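## Task

Remove the black key fob from the drawer of the small wooden box and set it directly on the open table surface, touching nothing but the table. Then close the drawer. The box must remain roughly in its original spot with its original facing, and the second item must stay inside the drawer.

## Robot and tools

Robot: two arms, left_arm and right_arm, each with a parallel gripper. Both bases sit on tilted plates joined by one metal frame behind them. For proximity warnings, a plate and its half of the frame count as part of that arm. Calibrated base poses in scene 1: left_arm (+0.048, +0.320, +0.317) m, quat_wxyz (+0.957, -0.123, +0.264, +0.004). right_arm (+0.034, -0.209, +0.317) m, quat_wxyz (+0.957, +0.118, +0.266, +0.011).

Frame: a single scene frame. The origin is at table-top height, halfway between the nominal bases. +z is up, +x reaches out over the table, and left_arm is on the +y side. Arm names do not correspond to sides of the images. The gripper fingers point along its own +z axis and close along its y axis. end_effector_position is the point between the finger pads, just under 1 cm behind the tips. Reported poses can be off by a few cm, more so at long reach.

Row format, used by every motion tool: one flat list of 16 numbers covering both arms, even when only one arm moves. Order is x, y, z, qw, qx, qy, qz, opening for left_arm, then the same eight for right_arm. x, y, z is an absolute gripper position in metres in the scene frame. The quaternion is an absolute orientation with w first. Opening runs from -1 (closed, 0 mm gap) to +1 (fully open, about 87 mm); 0.5 is about 69 mm, 0 about 43 mm, -0.5 about 18 mm. To hold an arm still or keep its orientation, resend the same pose and quaternion every time rather than copying drifted readings.

Tools:
- execute_actions {actions, cameras}. An empty actions list is a look: it returns state and pictures. One action {rows: up to 15 rows, steps: up to 15, default 15} runs one row per 1/30 s step and repeats the last row if there are fewer rows than steps. Each row's target may be no more than 0.6 m from that arm's last reported position along any gripper axis, otherwise the call is rejected and nothing moves. A wait {steps: up to 300} counts from the previous result, and your reply time counts toward it. An action needs at least 5 steps. Its result is taken 5 steps before the end, and those remaining steps run afterwards. Pictures come only with an empty list or when cameras asks for them.
- move {target, speed, blend, blocking, cameras}. target is one row or a list of up to 15 rows, with no distance limit. Each gripper follows a straight line to its absolute pose. All paths finish together, take at least 0.5 s, and are cut off at 10 s. speed is in m/s, from 0.002 to 0.5, default 0.25; rotation is capped at twice that value in rad/s. blend is a corner-rounding radius in metres for lists. blocking=false returns after about 0.5 s while the motion continues. Paths do not avoid obstacles or the other arm. Route around an arm's own base, since passing close to it can flip the shoulder posture. Opening changes at later waypoints halt all arms until the fingers settle. The result ends with a move: line, e.g. done, off_target, moving, held, fault, plus a limits note: paced means the pose was clipped, held means a check withheld steps. done means within 10 mm and 2 degrees. Neither done nor off_target says anything about contact.
- wait {seconds 0-10}: lets time pass; it returns early when a move finishes.
- stop: brakes the current move. Fingers keep moving.
- zoom_image {camera, region [x0,y0,x1,y1] pixels, max 504x504}: zooms into the latest image of cam_high, cam_low, cam_left_wrist or cam_right_wrist. All four images are 672x504.
- finished_scene {scene: 1 or 2}: ends the scene permanently and grades it. The next scene's task comes in its result.

Control notes: each step, the commanded pose is clipped to within 100 mm and 20 degrees of the measured pose. Friction and gravity can leave the gripper low, short or tilted, so check the pose after each move. Small moves may fail or go sideways. Each elbow stops just before full straightness. The Hand target field shows the pose the controller is currently pursuing.

Gripping: grip_measured uses the same scale as the opening command. To hold something, command about 0.04 below the reading at first contact for full force, or less for a lighter grip. The maximum is about 20 N per pad, and fast closing squeezes harder. Readings can be off by about 1 mm.

Joint torques are in Joint positions order. Positive means toward larger angles. Joints 1-3 wrap at ±28 N m. Joint velocities reading "within noise" means the arm is at rest.

Cameras: cam_high and cam_low are fixed; the two wrist cameras ride on the hands. Calibration was given, and fixed cameras may have shifted up to about 2.3 degrees and 9 mm.

Avoid: dropping things, releasing a part while it is still moving, slamming, hard hits or hard presses, especially arm against arm, which can fail the scene. Nothing may fall off the table or be left off it. Do not shift or rotate the box. Avoid arm stops. Motors heat up when holding loads, staying stretched, or pushing against unreachable targets. MOTOR HOT appears at 75 °C. At 90 °C that arm folds up and stops working, and at 100 °C it goes limp. Brief external tugs on held parts may happen.

Each tool is called after "Emit:" in YAML: its name, and indented under it one key for each argument.

## Session

Emit:
execute_actions:
  actions: []
  cameras: ["all"]

Scene clock: 0.00 s of 6000.00 s.
left_arm: end_effector_position=(+0.0998, +0.1270, +0.2928) grip_measured=+1.000 end_effector_quat_wxyz=(-0.035, +0.687, +0.534, -0.491) | right_arm: end_effector_position=(+0.4542, -0.2631, +0.1802) grip_measured=+1.000 end_effector_quat_wxyz=(+0.210, +0.029, +0.971, -0.113)
Joint positions: left_arm=[-0.98 1.552 0.577 -0.527 0.448 0.878 1] | right_arm=[0.037 1.58 0.906 0.109 0.457 -0.116 1]
Joint velocities: within noise
Joint torques (N m): no reading
Motor temperatures (°C): left_arm=[26 35 37 31 25 28 24] | right_arm=[25 31 31 31 29 29 29]
Heat: left arm: 37 °C; right arm: 31 °C.
Hand target: left_arm +0.1015, +0.1262, +0.2930; -0.032, +0.687, +0.535, -0.491 | right_arm +0.4606, -0.2645, +0.1858; +0.220, +0.033, +0.968, -0.113

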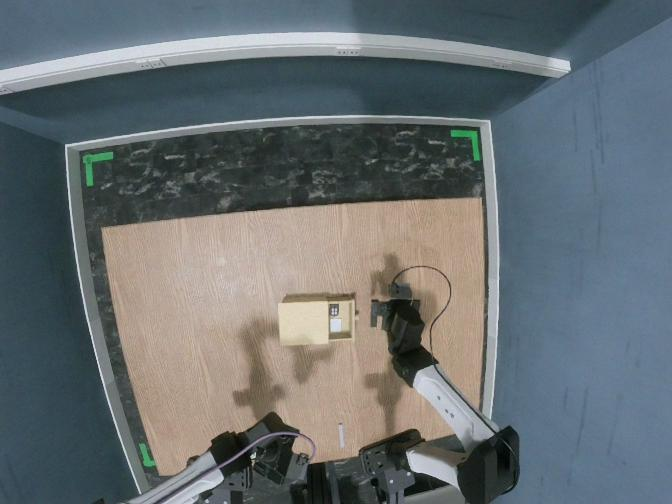

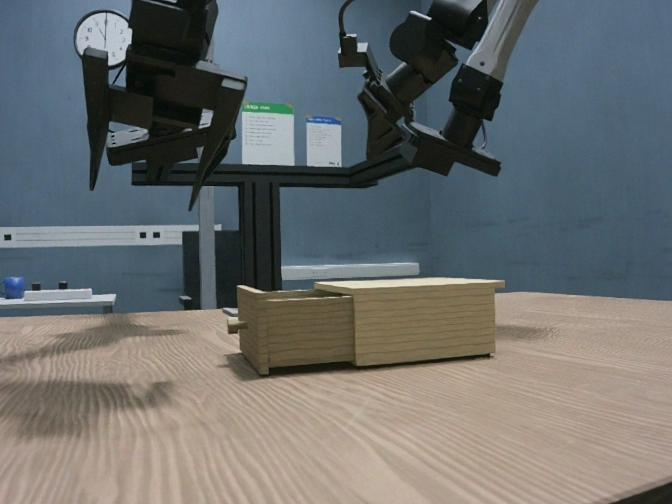

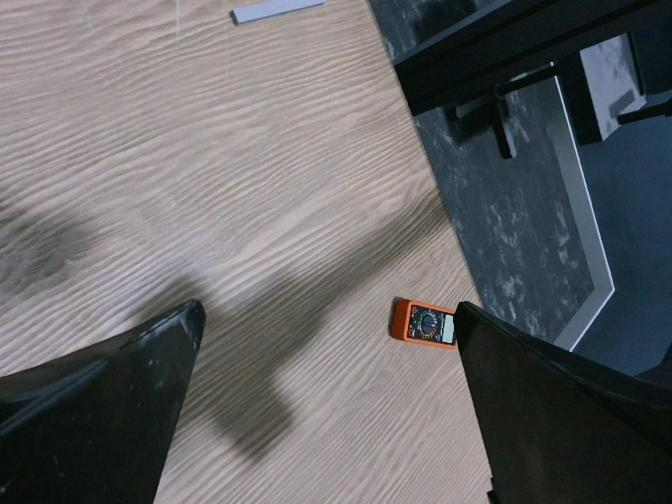

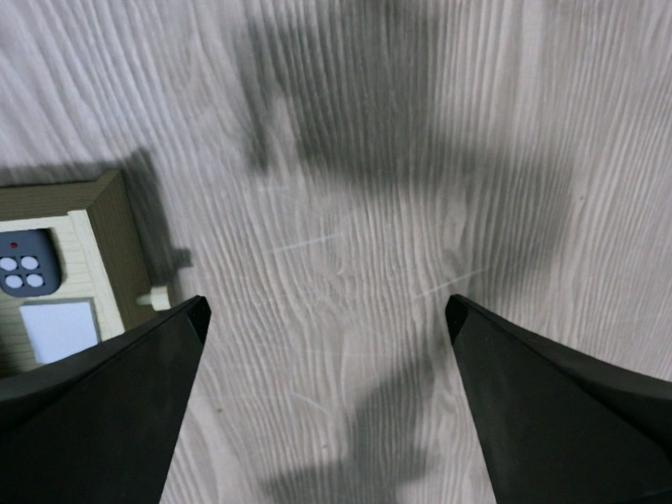

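Emit:
zoom_image:
  camera: "cam_high"
  region: [270, 280, 370, 355]

Emit:
zoom_image:
  camera: "cam_right_wrist"
  region: [0, 150, 240, 390]

Emit:
zoom_image:
  camera: "cam_low"
  region: [210, 250, 510, 400]

Scaled by 5.040 from the camera's 672x504 image, which has a finer 960x720 frame.

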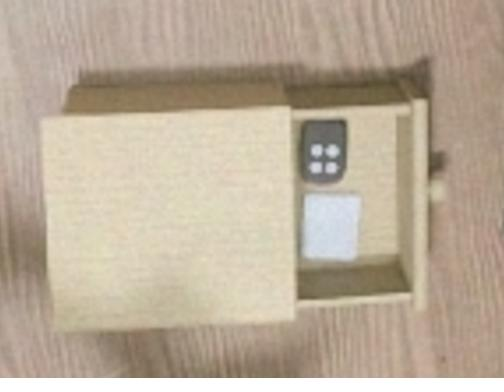

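Scaled by 2.100 from the camera's 672x504 image, which has a finer 960x720 frame.

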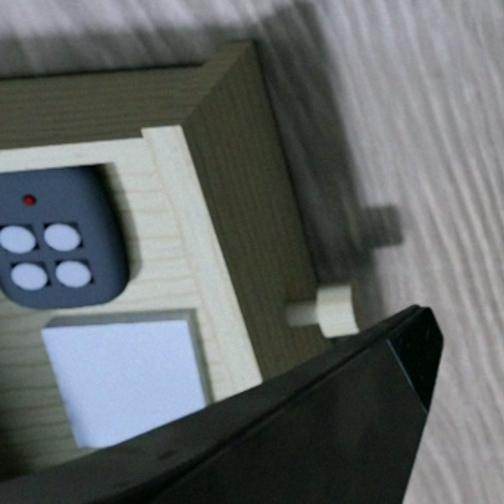

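Scaled by 1.680 from the camera's 672x504 image, which has a finer 960x720 frame.

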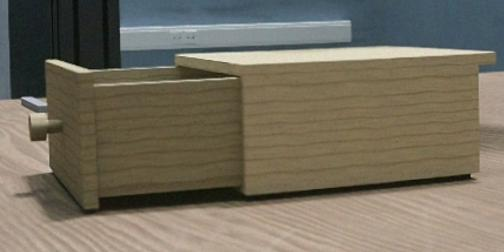

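Emit:
move:
  target: [0.0998,0.1270,0.2928,-0.035,0.687,0.534,-0.491,1, 0.430,-0.119,0.13,0,0,0.9945,0.1045,0.05]
  speed: 0.3

Scene clock: 6.43 s of 6000.00 s.
left_arm: end_effector_position=(+0.0998, +0.1270, +0.2928) grip_measured=+1.000 end_effector_quat_wxyz=(-0.035, +0.687, +0.534, -0.491) | right_arm: end_effector_position=(+0.4307, -0.1269, +0.1318) grip_measured=+0.050 end_effector_quat_wxyz=(+0.007, +0.001, +0.995, +0.096)
Joint positions: left_arm=[-0.98 1.552 0.577 -0.527 0.448 0.878 1] | right_arm=[0.162 1.947 1.327 -0.409 0.125 0.097 0.525]
Joint velocities: within noise
Joint torques (N m): left_arm=[-3.22 -4.07 3.82 0.44 0.55 0.18] | right_arm=[4.97 -7.42 6.64 0.17 -0.23 -0.08]
Motor temperatures (°C): left_arm=[26 36 38 31 25 28 24] | right_arm=[25 32 32 31 29 29 29]
Heat: left arm: 38 °C; right arm: 32 °C.
Hand target: left_arm +0.0999, +0.1270, +0.2928; -0.035, +0.687, +0.534, -0.491 | right_arm +0.4298, -0.1191, +0.1300; +0.000, +0.000, +0.995, +0.104
Off the commanded pose: left_arm 0.000 m, 0 deg | right_arm 0.008 m, 1 deg.
Kept back: nothing.
move: done
camera_calibration:
cam_right_wrist: T_world_to_cam=[[0.0197404, -0.980929, -0.19336, -0.109282], [-0.649499, -0.159613, 0.743421, 0.181164], [-0.760106, 0.110912, -0.640264, 0.562347], [0, 0, 0, 1]] pos_world=[0.547267, -0.140653, 0.204238]

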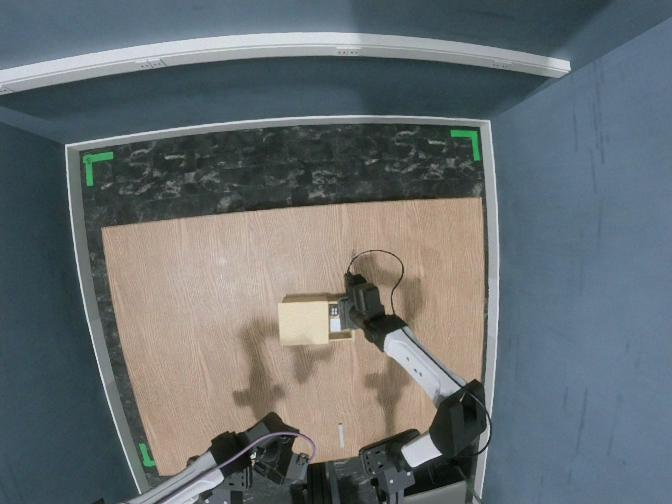

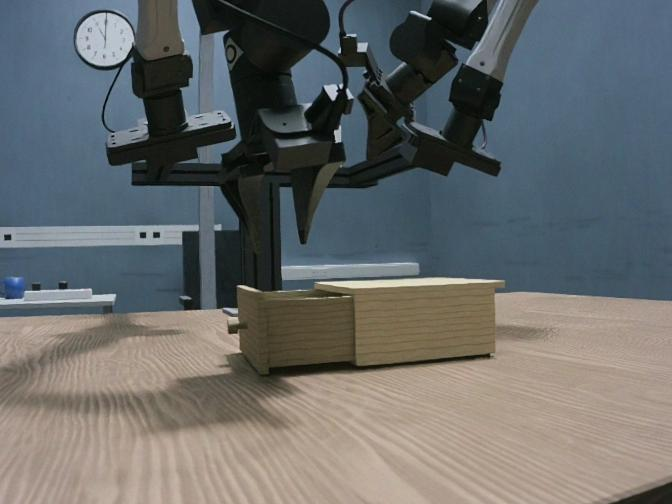

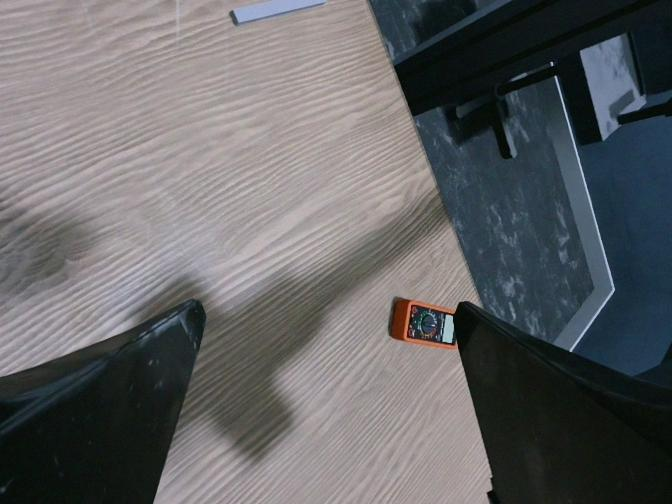

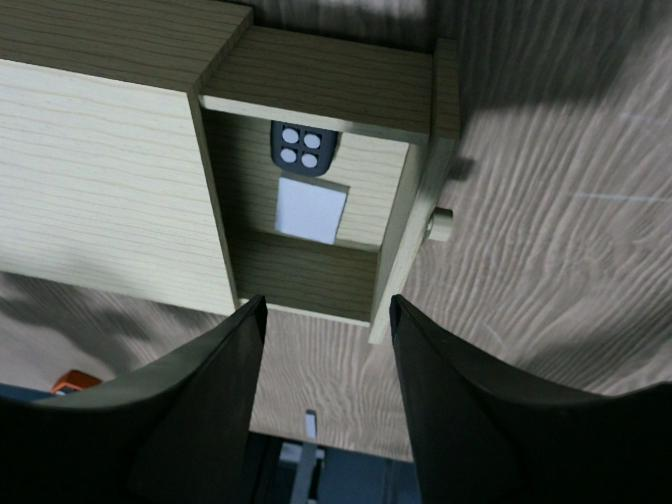

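Emit:
zoom_image:
  camera: "cam_right_wrist"
  region: [180, 20, 480, 260]

Emit:
zoom_image:
  camera: "cam_low"
  region: [180, 100, 380, 260]

Scaled by 1.680 from the camera's 672x504 image, which has a finer 960x720 frame.

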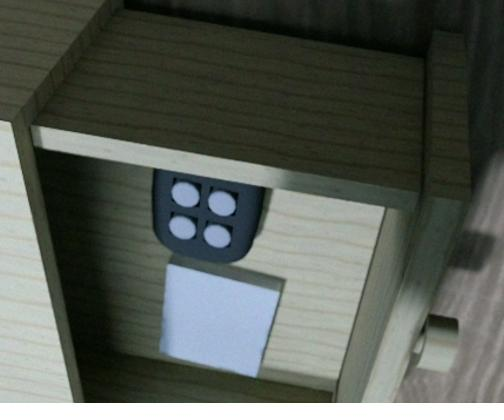

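Scaled by 2.520 from the camera's 672x504 image, which has a finer 960x720 frame.

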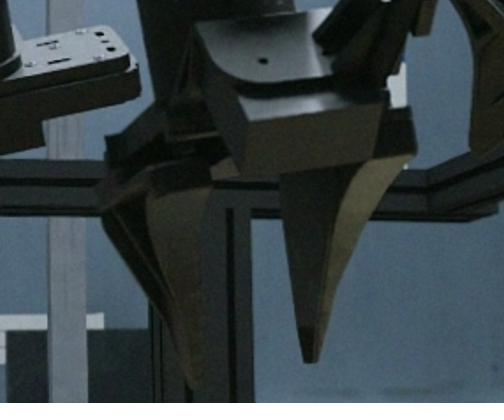

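Emit:
move:
  target:
    - [0.0998,0.1270,0.2928,-0.035,0.687,0.534,-0.491,1, 0.414,-0.102,0.095,0,0,0.99905,0.0436,0.08]
    - [0.0998,0.1270,0.2928,-0.035,0.687,0.534,-0.491,1, 0.414,-0.104,0.048,0,0,0.99905,0.0436,0.08]
    - [0.0998,0.1270,0.2928,-0.035,0.687,0.534,-0.491,1, 0.414,-0.143,0.048,0,0,0.99905,0.0436,0.08]
  speed: [0.15,0.12,0.06]
  blend: [0.005,0.003,0]

Scene clock: 13.23 s of 6000.00 s.
left_arm: end_effector_position=(+0.0998, +0.1270, +0.2928) grip_measured=+1.000 end_effector_quat_wxyz=(-0.035, +0.687, +0.534, -0.491) | right_arm: end_effector_position=(+0.4060, -0.1171, +0.0491) grip_measured=+0.080 end_effector_quat_wxyz=(-0.014, -0.001, +0.997, +0.073)
Joint positions: left_arm=[-0.98 1.552 0.577 -0.527 0.448 0.878 1] | right_arm=[0.145 2.195 1.355 -0.235 0.159 0.089 0.54]
Joint velocities: within noise
Joint torques (N m): left_arm=[-3.21 -4.11 3.79 0.43 0.54 0.19] | right_arm=[0.94 -10.8 2.19 0.37 0.38 -0.53]
Motor temperatures (°C): left_arm=[26 36 38 31 25 28 24] | right_arm=[26 33 32 31 29 29 29]
Heat: left arm: 38 °C; right arm: 33 °C.
Hand target: left_arm +0.0999, +0.1270, +0.2928; -0.035, +0.687, +0.534, -0.491 | right_arm +0.4134, -0.1427, +0.0484; -0.002, +0.000, +0.999, +0.043
Off the commanded pose: left_arm 0.000 m, 0 deg | right_arm 0.027 m, 4 deg.
Kept back: nothing.
move: off_target (right_arm)
camera_calibration:
cam_right_wrist: T_world_to_cam=[[0.0197234, -0.988728, -0.148418, -0.118245], [-0.61569, -0.128972, 0.777362, 0.216418], [-0.787742, 0.0760472, -0.611294, 0.495174], [0, 0, 0, 1]] pos_world=[0.525648, -0.126657, 0.116912]

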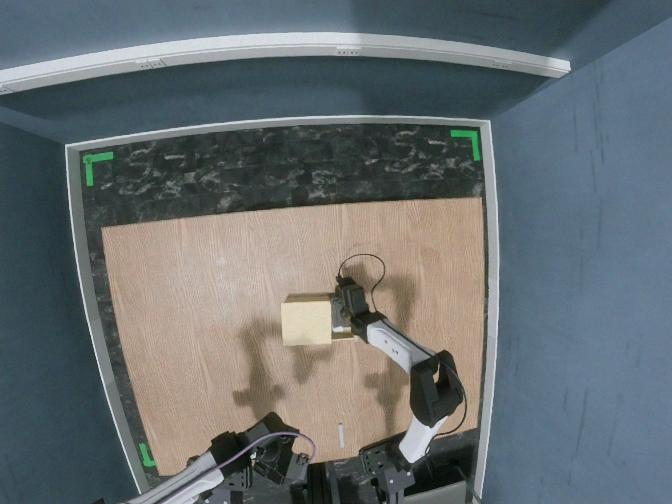

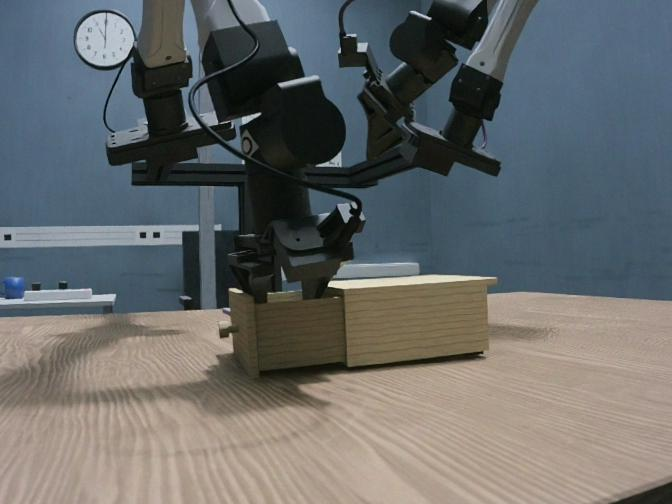

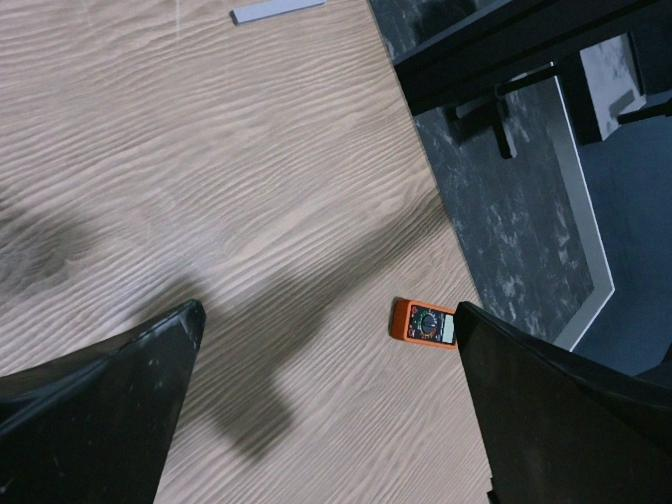

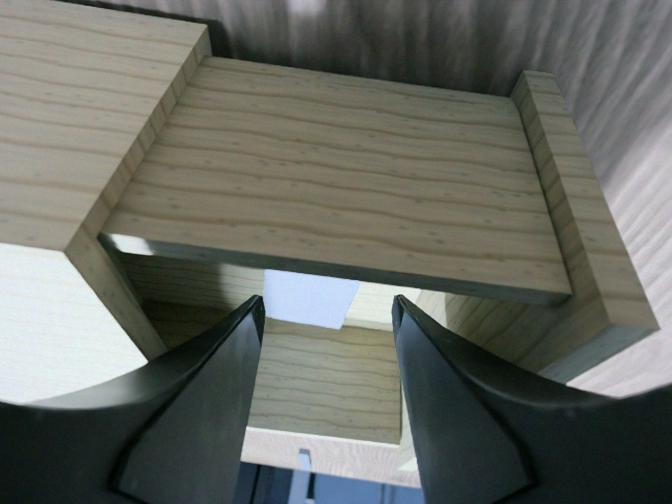

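Emit:
zoom_image:
  camera: "cam_high"
  region: [270, 280, 370, 355]

Emit:
zoom_image:
  camera: "cam_low"
  region: [200, 200, 500, 400]

Emit:
zoom_image:
  camera: "cam_right_wrist"
  region: [0, 0, 500, 500]

Scaled by 5.040 from the camera's 672x504 image, which has a finer 960x720 frame.

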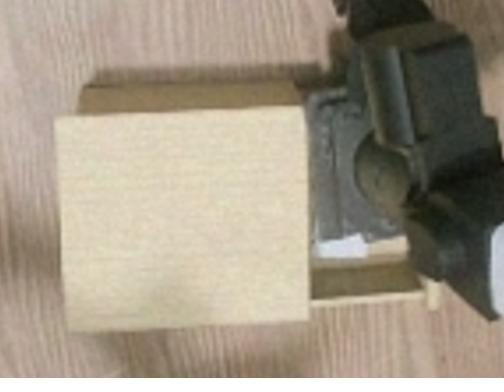

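Scaled by 1.680 from the camera's 672x504 image, which has a finer 960x720 frame.

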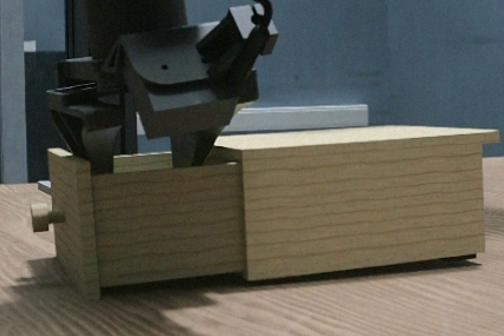

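Scaled by 1.008 from the camera's 672x504 image, which has a finer 960x720 frame.

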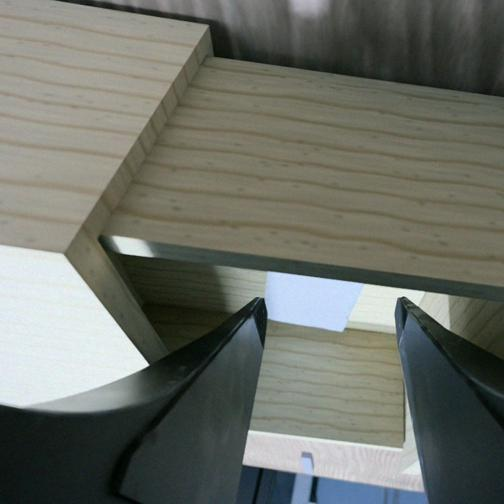

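Emit:
move:
  target:
    - [0.0998,0.1270,0.2928,-0.035,0.687,0.534,-0.491,1, 0.408,-0.112,0.085,0,0,0.99905,0.0436,0.08]
    - [0.0998,0.1270,0.2928,-0.035,0.687,0.534,-0.491,1, 0.411,-0.150,0.125,0.0185,0.7069,0.7069,0.0185,0.08]
  speed: [0.15,0.5]
  blend: [0.01,0]

Scene clock: 18.50 s of 6000.00 s.
left_arm: end_effector_position=(+0.0998, +0.1270, +0.2928) grip_measured=+1.000 end_effector_quat_wxyz=(-0.035, +0.687, +0.534, -0.491) | right_arm: end_effector_position=(+0.3983, -0.1434, +0.1150) grip_measured=+0.080 end_effector_quat_wxyz=(-0.002, +0.697, +0.717, +0.008)
Joint positions: left_arm=[-0.98 1.552 0.577 -0.527 0.448 0.878 1] | right_arm=[0.093 1.824 0.966 -0.178 0.268 1.58 0.54]
Joint velocities: within noise
Joint torques (N m): left_arm=[-3.23 -4.1 3.85 0.44 0.55 0.19] | right_arm=[2.41 -10.56 2.67 0.27 0.19 -0.04]
Motor temperatures (°C): left_arm=[26 37 38 31 25 28 24] | right_arm=[26 35 32 31 28 29 29]
Heat: left arm: 38 °C; right arm: 35 °C.
Hand target: left_arm +0.0999, +0.1270, +0.2928; -0.035, +0.687, +0.534, -0.491 | right_arm +0.4109, -0.1499, +0.1249; +0.018, +0.707, +0.707, +0.019
Off the commanded pose: left_arm 0.000 m, 0 deg | right_arm 0.017 m, 3 deg.
Kept back: nothing.
move: off_target (right_arm)
camera_calibration:
cam_right_wrist: T_world_to_cam=[[-0.998781, -0.0483506, -0.00994241, 0.390295], [-0.0380905, 0.626805, 0.778244, 0.035271], [-0.0313966, 0.777674, -0.627883, 0.332674], [0, 0, 0, 1]] pos_world=[0.401608, -0.261949, 0.185311]

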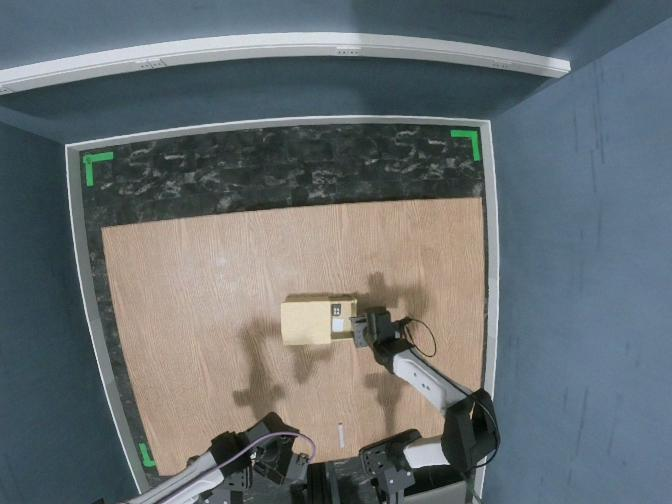

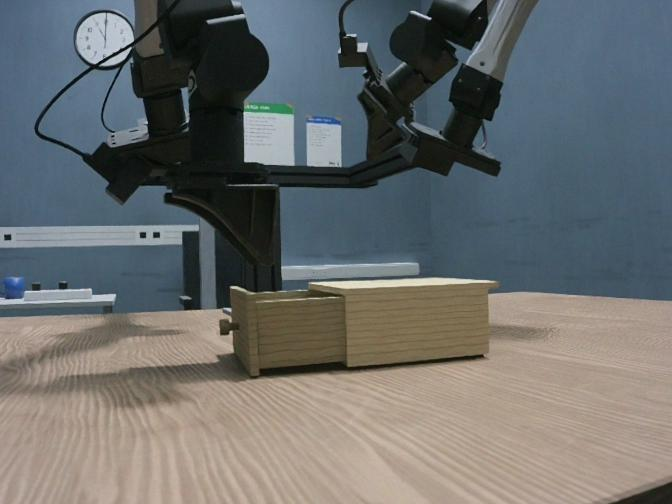

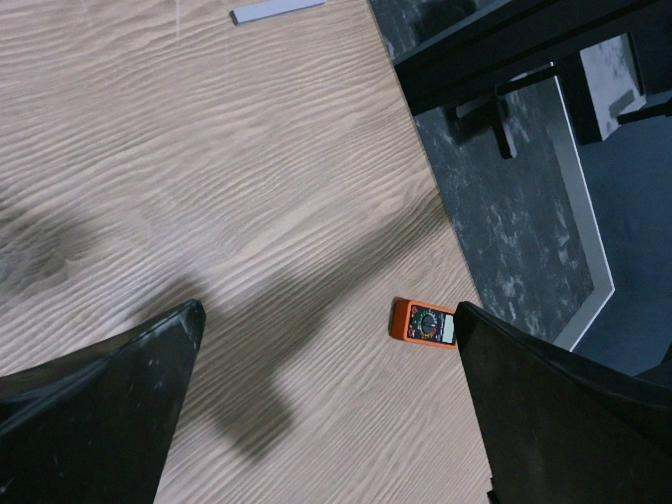

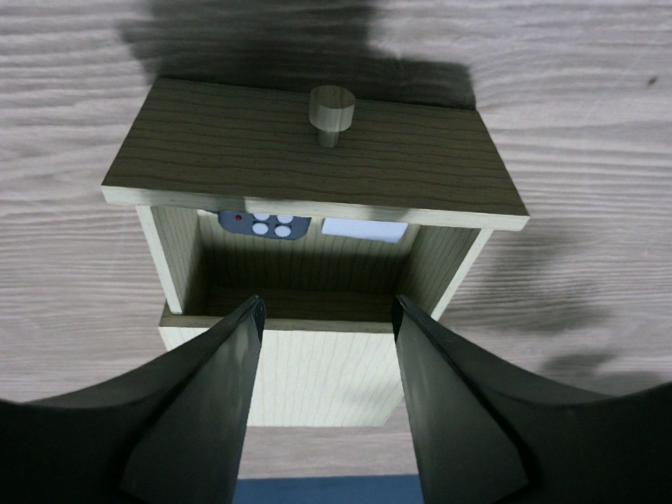

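Emit:
zoom_image:
  camera: "cam_high"
  region: [270, 280, 370, 355]

Emit:
zoom_image:
  camera: "cam_right_wrist"
  region: [90, 60, 540, 360]

Scaled by 5.040 from the camera's 672x504 image, which has a finer 960x720 frame.

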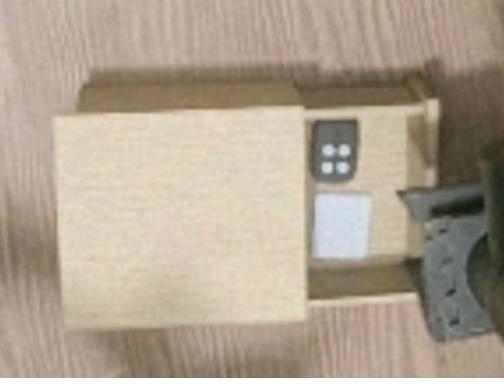

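Scaled by 1.120 from the camera's 672x504 image, which has a finer 960x720 frame.

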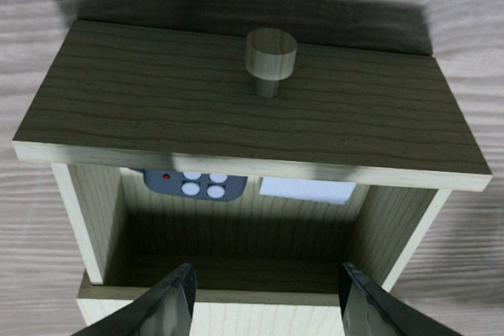

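Emit:
zoom_image:
  camera: "cam_low"
  region: [100, 150, 340, 390]

Scaled by 2.100 from the camera's 672x504 image, which has a finer 960x720 frame.

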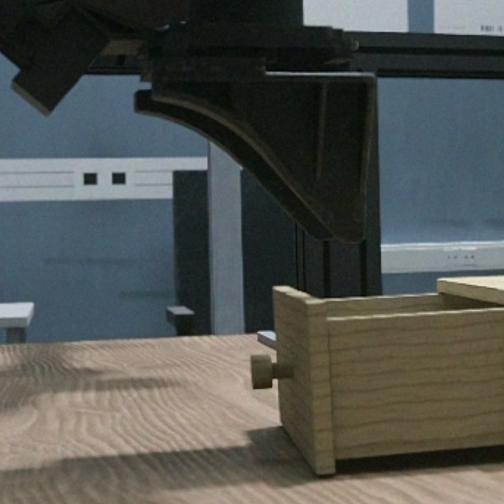

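Emit:
move:
  target: [0.0998,0.1270,0.2928,-0.035,0.687,0.534,-0.491,1, 0.428,-0.107,0.112,0.2162,-0.0094,0.9754,0.0426,0.07]
  speed: 0.5

Scene clock: 27.43 s of 6000.00 s.
left_arm: end_effector_position=(+0.0998, +0.1270, +0.2928) grip_measured=+1.000 end_effector_quat_wxyz=(-0.035, +0.687, +0.534, -0.491) | right_arm: end_effector_position=(+0.4329, -0.1139, +0.1165) grip_measured=+0.070 end_effector_quat_wxyz=(+0.218, +0.002, +0.975, +0.036)
Joint positions: left_arm=[-0.98 1.552 0.577 -0.527 0.448 0.878 1] | right_arm=[0.266 1.879 0.872 0.387 0.345 0.036 0.535]
Joint velocities: within noise
Joint torques (N m): left_arm=[-3.23 -4.1 3.85 0.42 0.54 0.19] | right_arm=[4.92 -6.12 2.73 1.15 -0.12 -0.26]
Motor temperatures (°C): left_arm=[27 37 39 30 25 28 24] | right_arm=[26 37 31 31 28 29 29]
Heat: left arm: 39 °C; right arm: 37 °C.
Hand target: left_arm +0.0999, +0.1270, +0.2928; -0.035, +0.687, +0.534, -0.491 | right_arm +0.4278, -0.1071, +0.1123; +0.216, -0.009, +0.975, +0.043
Off the commanded pose: left_arm 0.000 m, 0 deg | right_arm 0.010 m, 2 deg.
Kept back: nothing.
move: done
camera_calibration:
cam_right_wrist: T_world_to_cam=[[0.03082, -0.997516, -0.0633398, -0.121346], [-0.904838, -0.0547664, 0.422218, 0.355943], [-0.424638, 0.0442996, -0.904279, 0.430633], [0, 0, 0, 1]] pos_world=[0.508675, -0.120628, 0.231441]

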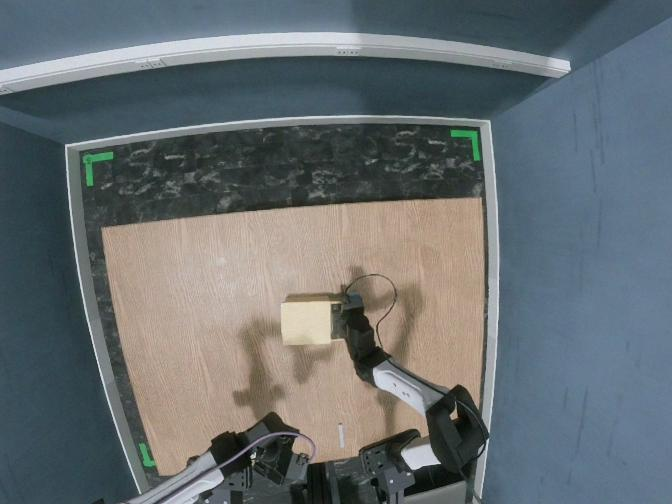

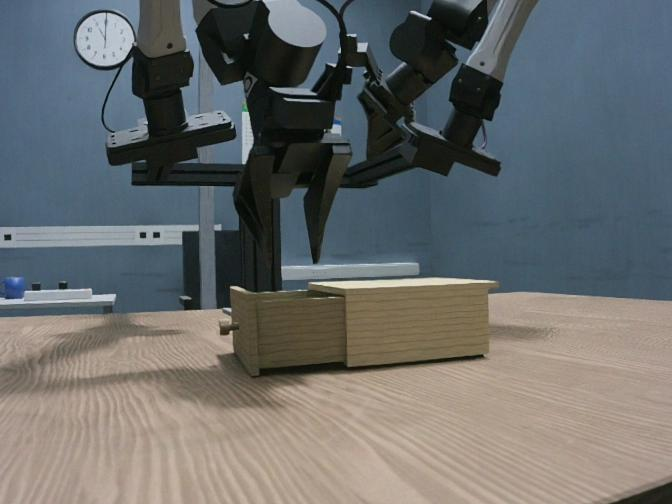

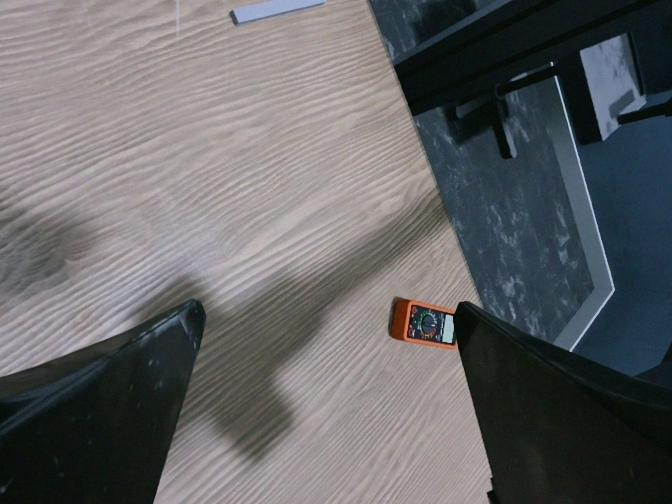

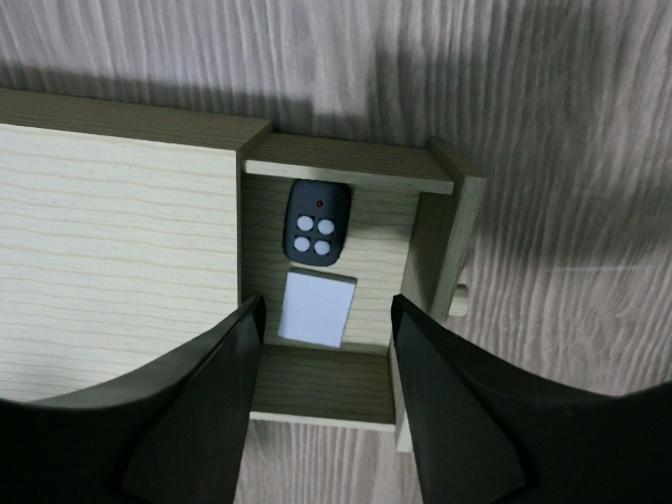

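Emit:
move:
  target: [0.0998,0.1270,0.2928,-0.035,0.687,0.534,-0.491,1, 0.426,-0.098,0.066,0.2162,-0.0094,0.9754,0.0426,0.07]
  speed: 0.1
  blocking: false
  cameras: []

Emit:
wait:
  seconds: 0.7

Scene clock: 28.57 s of 6000.00 s.
left_arm: end_effector_position=(+0.0998, +0.1270, +0.2928) grip_measured=+1.000 end_effector_quat_wxyz=(-0.035, +0.687, +0.534, -0.491) | right_arm: end_effector_position=(+0.4136, -0.1001, +0.0757) grip_measured=+0.070 end_effector_quat_wxyz=(+0.198, -0.013, +0.979, +0.038)
Joint positions: left_arm=[-0.98 1.552 0.577 -0.527 0.448 0.878 1] | right_arm=[0.266 2.038 0.895 0.479 0.332 0.024 0.535]
Joint velocities: left_arm=[within noise] | right_arm=[-0.007 0.305 0.144 0.183 -0.066 0.007 0.004]
Joint torques (N m): left_arm=[-3.21 -4.1 3.81 0.44 0.53 0.19] | right_arm=[3.26 -6.26 4.01 1.09 -0.19 -0.23]
Motor temperatures (°C): left_arm=[27 37 39 30 25 28 24] | right_arm=[26 37 31 31 28 29 29]
Heat: left arm: 39 °C; right arm: 37 °C.
Hand target: left_arm +0.0999, +0.1270, +0.2928; -0.035, +0.687, +0.534, -0.491 | right_arm +0.4252, -0.0988, +0.0685; +0.216, -0.010, +0.976, +0.042
Off the commanded pose: left_arm 0.000 m, 0 deg | right_arm 0.016 m, 2 deg.
Kept back: nothing.
move: running
No camera images: "cameras" was empty.

Scene clock: 29.00 s of 6000.00 s.
left_arm: end_effector_position=(+0.0998, +0.1270, +0.2928) grip_measured=+1.000 end_effector_quat_wxyz=(-0.035, +0.687, +0.534, -0.491) | right_arm: end_effector_position=(+0.4176, -0.1010, +0.0694) grip_measured=+0.070 end_effector_quat_wxyz=(+0.205, -0.012, +0.978, +0.035)
Joint positions: left_arm=[-0.98 1.552 0.577 -0.527 0.448 0.878 1] | right_arm=[0.26 2.067 0.908 0.509 0.335 0.015 0.535]
Joint velocities: within noise
Joint torques (N m): left_arm=[-3.22 -4.1 3.78 0.43 0.54 0.17] | right_arm=[3.64 -6.35 4.1 1.17 -0.23 -0.2]
Motor temperatures (°C): left_arm=[27 37 39 30 25 28 24] | right_arm=[26 37 31 31 28 29 29]
Heat: left arm: 39 °C; right arm: 37 °C.
Hand target: left_arm +0.0999, +0.1270, +0.2928; -0.035, +0.687, +0.534, -0.491 | right_arm +0.4258, -0.0983, +0.0664; +0.216, -0.010, +0.975, +0.042
Off the commanded pose: left_arm 0.000 m, 0 deg | right_arm 0.010 m, 2 deg.
earlier move: done
wait: 0.43 of 0.7 s (the move ended)
camera_calibration:
cam_right_wrist: T_world_to_cam=[[0.0572419, -0.996772, -0.0563007, -0.122435], [-0.891385, -0.076424, 0.446757, 0.353251], [-0.449617, 0.0246124, -0.892882, 0.38864], [0, 0, 0, 1]] pos_world=[0.49663, -0.104608, 0.182299]

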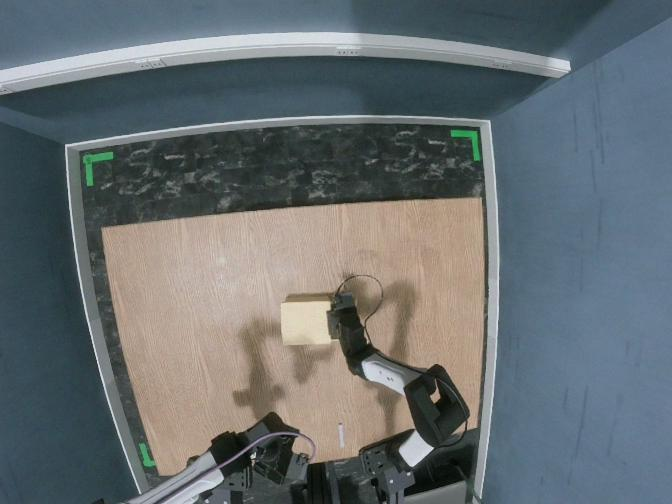

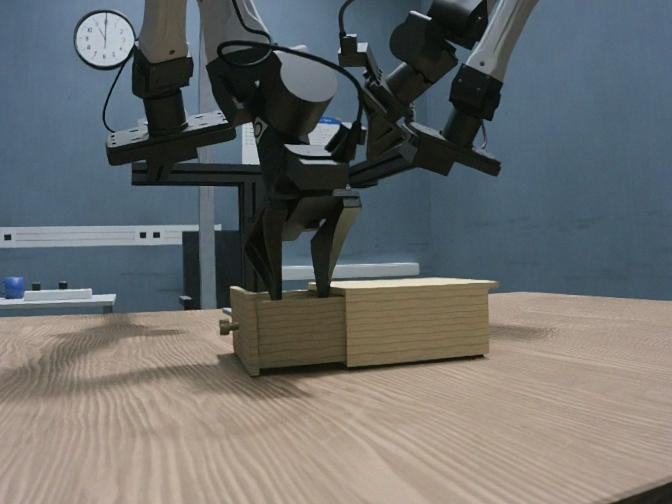

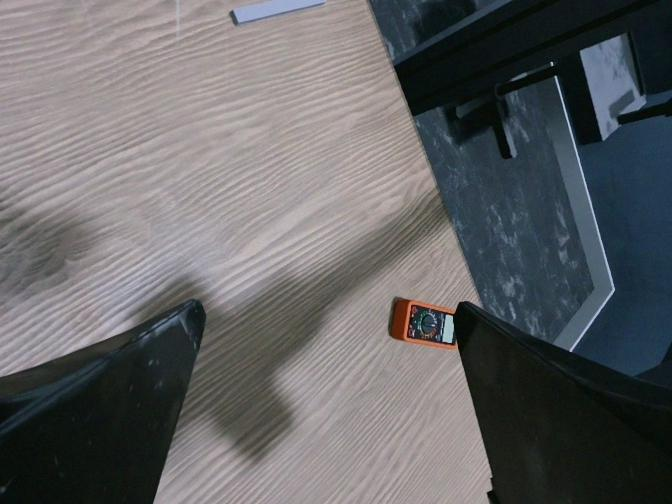

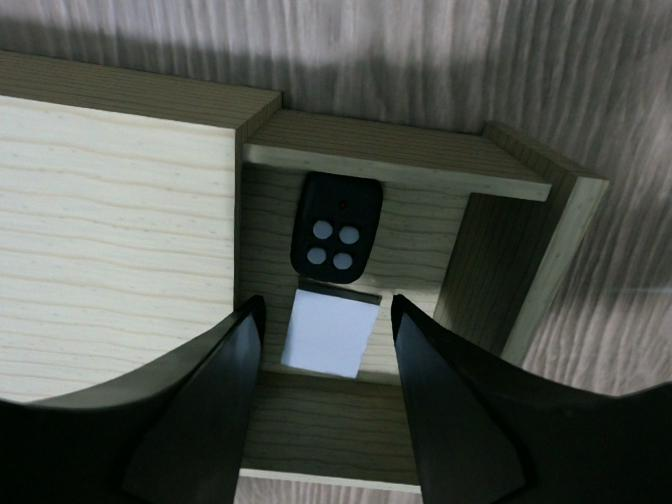

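Emit:
move:
  target: [0.0998,0.1270,0.2928,-0.035,0.687,0.534,-0.491,1, 0.437,-0.1055,0.041,0.2162,-0.0094,0.9754,0.0426,0.07]
  speed: 0.06
  blocking: false
  cameras: []

Emit:
wait:
  seconds: 0.7

Scene clock: 30.03 s of 6000.00 s.
left_arm: end_effector_position=(+0.0998, +0.1270, +0.2928) grip_measured=+1.000 end_effector_quat_wxyz=(-0.035, +0.687, +0.534, -0.491) | right_arm: end_effector_position=(+0.4305, -0.1070, +0.0504) grip_measured=+0.070 end_effector_quat_wxyz=(+0.210, -0.008, +0.977, +0.033)
Joint positions: left_arm=[-0.98 1.552 0.577 -0.527 0.448 0.878 1] | right_arm=[0.223 2.138 0.974 0.533 0.312 -0.004 0.535]
Joint velocities: left_arm=[within noise] | right_arm=[-0.1 0.183 0.159 -0.037 -0.11 -0.095 -0.006]
Joint torques (N m): left_arm=[-3.21 -4.1 3.78 0.43 0.54 0.18] | right_arm=[3.51 -6.53 3.67 1.05 -0.26 -0.19]
Motor temperatures (°C): left_arm=[27 37 39 30 25 28 24] | right_arm=[26 37 31 31 28 29 29]
Heat: left arm: 39 °C; right arm: 37 °C.
Hand target: left_arm +0.0999, +0.1270, +0.2928; -0.035, +0.687, +0.534, -0.491 | right_arm +0.4360, -0.1056, +0.0426; +0.216, -0.009, +0.975, +0.042
Off the commanded pose: left_arm 0.000 m, 0 deg | right_arm 0.011 m, 1 deg.
Kept back: nothing.
move: running
No camera images: "cameras" was empty.

Scene clock: 30.33 s of 6000.00 s.
left_arm: end_effector_position=(+0.0998, +0.1270, +0.2928) grip_measured=+1.000 end_effector_quat_wxyz=(-0.035, +0.687, +0.534, -0.491) | right_arm: end_effector_position=(+0.4324, -0.1088, +0.0458) grip_measured=+0.070 end_effector_quat_wxyz=(+0.209, -0.009, +0.977, +0.033)
Joint positions: left_arm=[-0.98 1.552 0.577 -0.527 0.448 0.878 1] | right_arm=[0.214 2.154 0.988 0.535 0.304 -0.013 0.535]
Joint velocities: within noise
Joint torques (N m): left_arm=[-3.25 -4.07 3.85 0.43 0.54 0.2] | right_arm=[3.67 -6.56 3.71 1.16 -0.27 -0.19]
Motor temperatures (°C): left_arm=[27 37 39 30 25 28 24] | right_arm=[26 37 31 31 28 29 29]
Heat: left arm: 39 °C; right arm: 37 °C.
Hand target: left_arm +0.0999, +0.1270, +0.2928; -0.035, +0.687, +0.534, -0.491 | right_arm +0.4368, -0.1057, +0.0412; +0.216, -0.009, +0.975, +0.042
Off the commanded pose: left_arm 0.000 m, 0 deg | right_arm 0.007 m, 1 deg.
earlier move: done
wait: 0.30 of 0.7 s (the move ended)
camera_calibration:
cam_right_wrist: T_world_to_cam=[[0.0514865, -0.997282, -0.0527038, -0.130095], [-0.896109, -0.06943, 0.438369, 0.379565], [-0.440837, 0.0246583, -0.897248, 0.370835], [0, 0, 0, 1]] pos_world=[0.510307, -0.112533, 0.159485]

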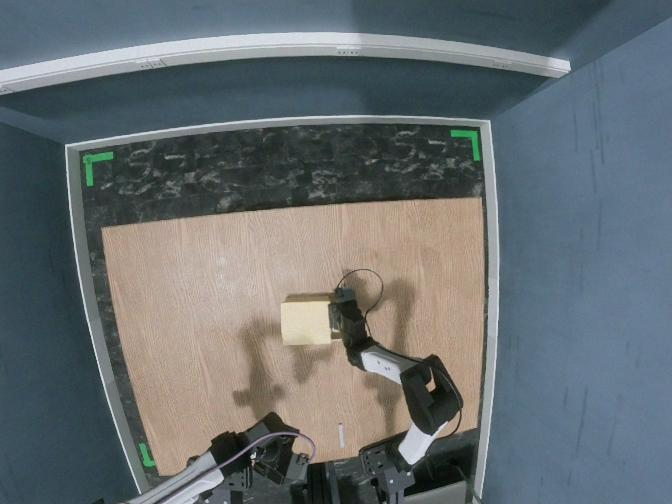

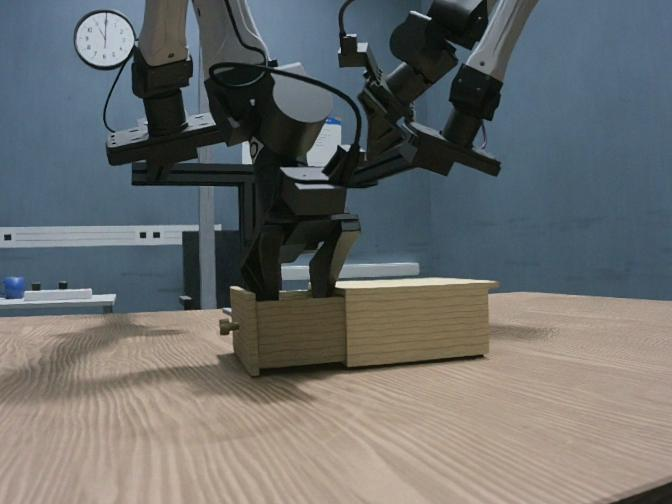

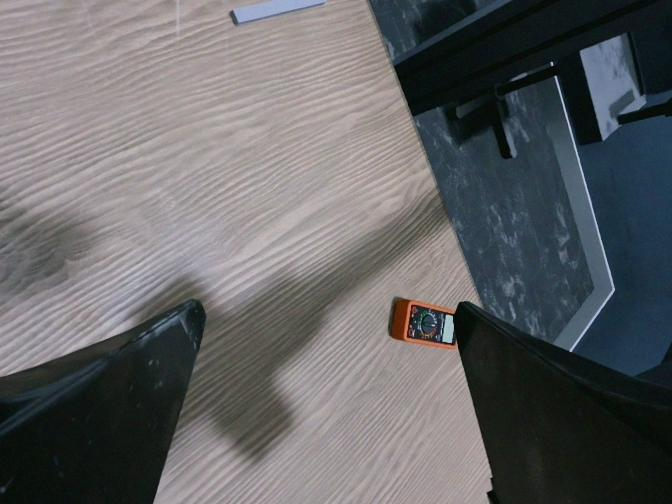

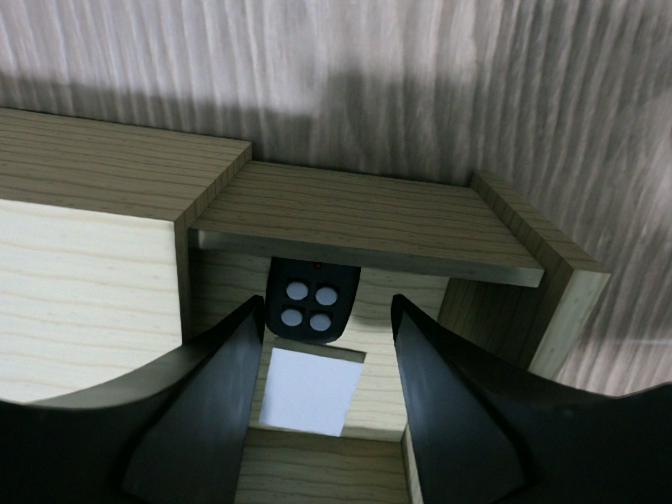

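Emit:
move:
  target:
    - [0.0998,0.1270,0.2928,-0.035,0.687,0.534,-0.491,1, 0.437,-0.0965,0.045,0.2162,-0.0094,0.9754,0.0426,0.07]
    - [0.0998,0.1270,0.2928,-0.035,0.687,0.534,-0.491,1, 0.437,-0.0975,0.034,0.2162,-0.0094,0.9754,0.0426,0.07]
  speed: 0.04
  blend: [0.003,0]
  blocking: false
  cameras: []

Emit:
wait:
  seconds: 0.9
  cameras: ["cam_right_wrist"]

Scene clock: 31.37 s of 6000.00 s.
left_arm: end_effector_position=(+0.0998, +0.1270, +0.2928) grip_measured=+1.000 end_effector_quat_wxyz=(-0.035, +0.687, +0.534, -0.491) | right_arm: end_effector_position=(+0.4343, -0.1099, +0.0429) grip_measured=+0.070 end_effector_quat_wxyz=(+0.210, -0.009, +0.977, +0.026)
Joint positions: left_arm=[-0.98 1.552 0.577 -0.527 0.448 0.878 1] | right_arm=[0.214 2.166 1.001 0.536 0.317 -0.016 0.535]
Joint velocities: left_arm=[within noise] | right_arm=[0.012 0.071 0.056 -0.051 0.095 0.007 -0.004]
Joint torques (N m): left_arm=[-3.22 -4.05 3.85 0.44 0.54 0.19] | right_arm=[5.3 -5.75 3.97 1.15 -0.45 0.01]
Motor temperatures (°C): left_arm=[27 37 39 30 25 28 24] | right_arm=[26 37 31 31 28 29 29]
Heat: left arm: 39 °C; right arm: 37 °C.
Hand target: left_arm +0.0999, +0.1270, +0.2928; -0.035, +0.687, +0.534, -0.491 | right_arm +0.4365, -0.0976, +0.0369; +0.216, -0.009, +0.975, +0.043
Off the commanded pose: left_arm 0.000 m, 0 deg | right_arm 0.015 m, 2 deg.
Kept back: nothing.
move: running; path passed 1 of 2 targets
No camera images: "cameras" was empty.

Scene clock: 31.63 s of 6000.00 s.
left_arm: end_effector_position=(+0.0998, +0.1270, +0.2928) grip_measured=+1.000 end_effector_quat_wxyz=(-0.035, +0.687, +0.534, -0.491) | right_arm: end_effector_position=(+0.4344, -0.1107, +0.0415) grip_measured=+0.069 end_effector_quat_wxyz=(+0.210, -0.010, +0.977, +0.022)
Joint positions: left_arm=[-0.98 1.552 0.577 -0.527 0.448 0.878 1] | right_arm=[0.214 2.172 1.006 0.537 0.324 -0.02 0.535]
Joint velocities: within noise
Joint torques (N m): left_arm=[-3.21 -4.08 3.81 0.43 0.53 0.18] | right_arm=[5.05 -5.26 4.36 1.21 -0.36 -0.04]
Motor temperatures (°C): left_arm=[27 37 39 30 25 28 24] | right_arm=[26 37 31 31 28 29 29]
Heat: left arm: 39 °C; right arm: 37 °C.
Hand target: left_arm +0.0999, +0.1270, +0.2928; -0.035, +0.687, +0.534, -0.491 | right_arm +0.4365, -0.0978, +0.0349; +0.216, -0.009, +0.975, +0.043
Off the commanded pose: left_arm 0.000 m, 0 deg | right_arm 0.015 m, 2 deg.
earlier move: off_target (right_arm)
wait: 0.27 of 0.9 s (the move ended)
camera_calibration:
cam_right_wrist: T_world_to_cam=[[0.049063, -0.998281, -0.0320594, -0.132311], [-0.896667, -0.058163, 0.438868, 0.384589], [-0.439978, 0.00721444, -0.897979, 0.36564], [0, 0, 0, 1]] pos_world=[0.512214, -0.112353, 0.155312]
Images, in order (width x height): cam_right_wrist 672x504.

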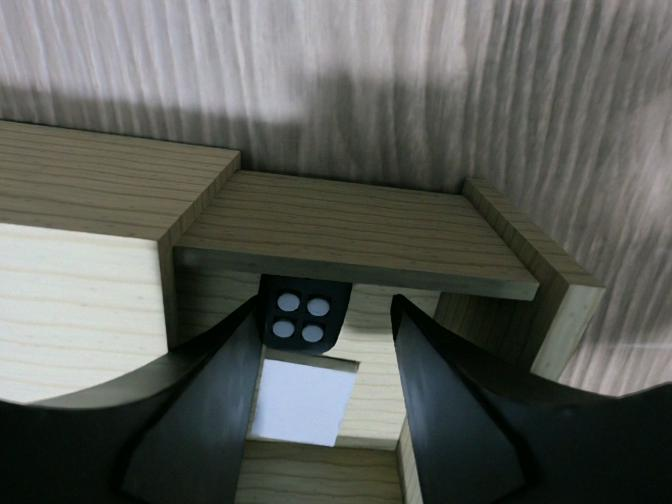

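Emit:
zoom_image:
  camera: "cam_right_wrist"
  region: [150, 220, 450, 440]

Scaled by 1.680 from the camera's 672x504 image, which has a finer 960x720 frame.

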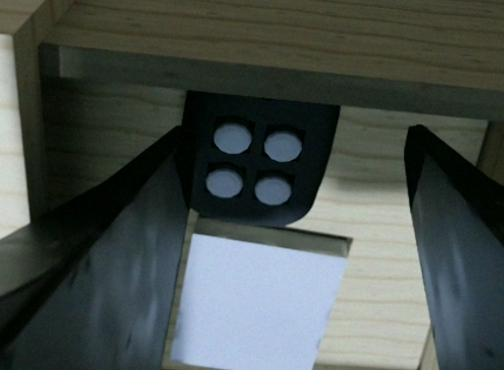

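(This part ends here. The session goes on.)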